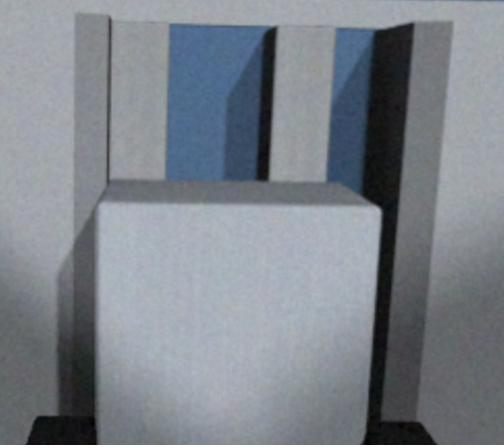

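Call:
execute_actions --actions '[[[0,0,0,0,0,0,0,-0.35,-1,0,-0.0003,0,0,0.0005,0.0004,0,0,-1,-1,-1],[0,0,0,0,0,0,0,-0.35,-1,0,-0.0005,0,0,0.0008,0.0007,0,0,-1,-1,-1]],[[0,0,0,0,0,0,0,-0.35,-1,0,-0.0003,0,0,0.0005,0.0004,0,0,-1,-1,-1],[0,0,0,0,0,0,0,-0.35,-1,0,-0.0005,0,0,0.0008,0.0007,0,0,-1,-1,-1]]]' --cameras '[]'

Scene clock: 326.70 s.
left_arm: end_effector_position=(+0.4152, +0.1745, +0.2495) position_measured=173 object_status=3 end_effector_quat_wxyz=(+0.001, +0.877, -0.480, +0.001) | right_arm: end_effector_position=(+0.5281, +0.3131, +0.1119) position_measured=183 object_status=2 end_effector_quat_wxyz=(+0.004, +0.712, -0.703, -0.001)
Joint names: [elbow, waist, upper arm roll, shoulder, wrist pitch, forearm roll, wrist roll]
Joint positions: left_arm=[-2.332 0.399 0.001 -0.316 2.017 -0.003 -0.168] | right_arm=[-1.928 0.537 -0.002 0.319 2.239 -0.001 0.523]
Joint velocities: within noise
Joint torques (N m): left_arm=[24.52 0.85 0.4 -21.53 2.61 0.91 0.05] | right_arm=[24.94 -0.16 1.26 -40.01 3.21 0.65 -0.13]
External joint torques (N m): left_arm=[0.23 0.9 0.73 -0.4 0.05 0.25 0.05] | right_arm=[2.05 -0.05 1.11 1.37 0.73 0.07 -0.13]
External joint torques at the end of the 1st action: left_arm=[0.23 0.94 0.76 -0.4 0.06 0.24 0.05] | right_arm=[2.52 -0.01 1.27 0.77 0.71 0.09 -0.16]
Flange force (N): left_arm=[-2.0 0.2 -0.6] | right_arm=[-5.9 -9.6 1.8]
Flange force at the end of the 1st action (N): left_arm=[-2.0 0.2 -0.6] | right_arm=[-6.1 -9.8 0.6]
Joint targets: left_arm=[-2.333 0.400 0.000 -0.318 2.015 0.000 -0.166] | right_arm=[-1.926 0.537 0.000 0.321 2.247 0.000 0.521]
Step readings (joint positions of left_arm | right_arm; steps 1 to 15: 1st action; 16 to 30: 2nd action):
0: [-2.332 0.399 0.001 -0.316 2.017 -0.003 -0.168] | [-1.928 0.537 -0.002 0.318 2.239 -0.001 0.523]
1: [-2.332 0.399 0.001 -0.316 2.017 -0.003 -0.168] | [-1.928 0.537 -0.002 0.318 2.239 -0.001 0.523]
2: [-2.332 0.399 0.001 -0.316 2.017 -0.003 -0.168] | [-1.928 0.537 -0.002 0.318 2.239 -0.001 0.523]
4: [-2.332 0.399 0.001 -0.316 2.017 -0.003 -0.168] | [-1.928 0.537 -0.002 0.319 2.239 -0.001 0.523]
8: [-2.332 0.399 0.001 -0.316 2.017 -0.003 -0.168] | [-1.928 0.537 -0.002 0.319 2.239 -0.001 0.523]
15: [-2.332 0.399 0.001 -0.316 2.017 -0.003 -0.168] | [-1.928 0.537 -0.002 0.319 2.239 -0.001 0.523]
16: [-2.332 0.399 0.001 -0.316 2.017 -0.003 -0.168] | [-1.928 0.537 -0.002 0.319 2.239 -0.001 0.523]
17: [-2.332 0.399 0.001 -0.316 2.017 -0.003 -0.168] | [-1.928 0.537 -0.002 0.319 2.239 -0.001 0.523]
19: [-2.332 0.399 0.001 -0.316 2.017 -0.003 -0.168] | [-1.928 0.537 -0.002 0.319 2.239 -0.001 0.523]
23: [-2.332 0.399 0.001 -0.316 2.017 -0.003 -0.168] | [-1.928 0.537 -0.002 0.319 2.239 -0.001 0.523]
30: [-2.332 0.399 0.001 -0.316 2.017 -0.003 -0.168] | [-1.928 0.537 -0.002 0.319 2.239 -0.001 0.523]
No camera images: "cameras" was empty.


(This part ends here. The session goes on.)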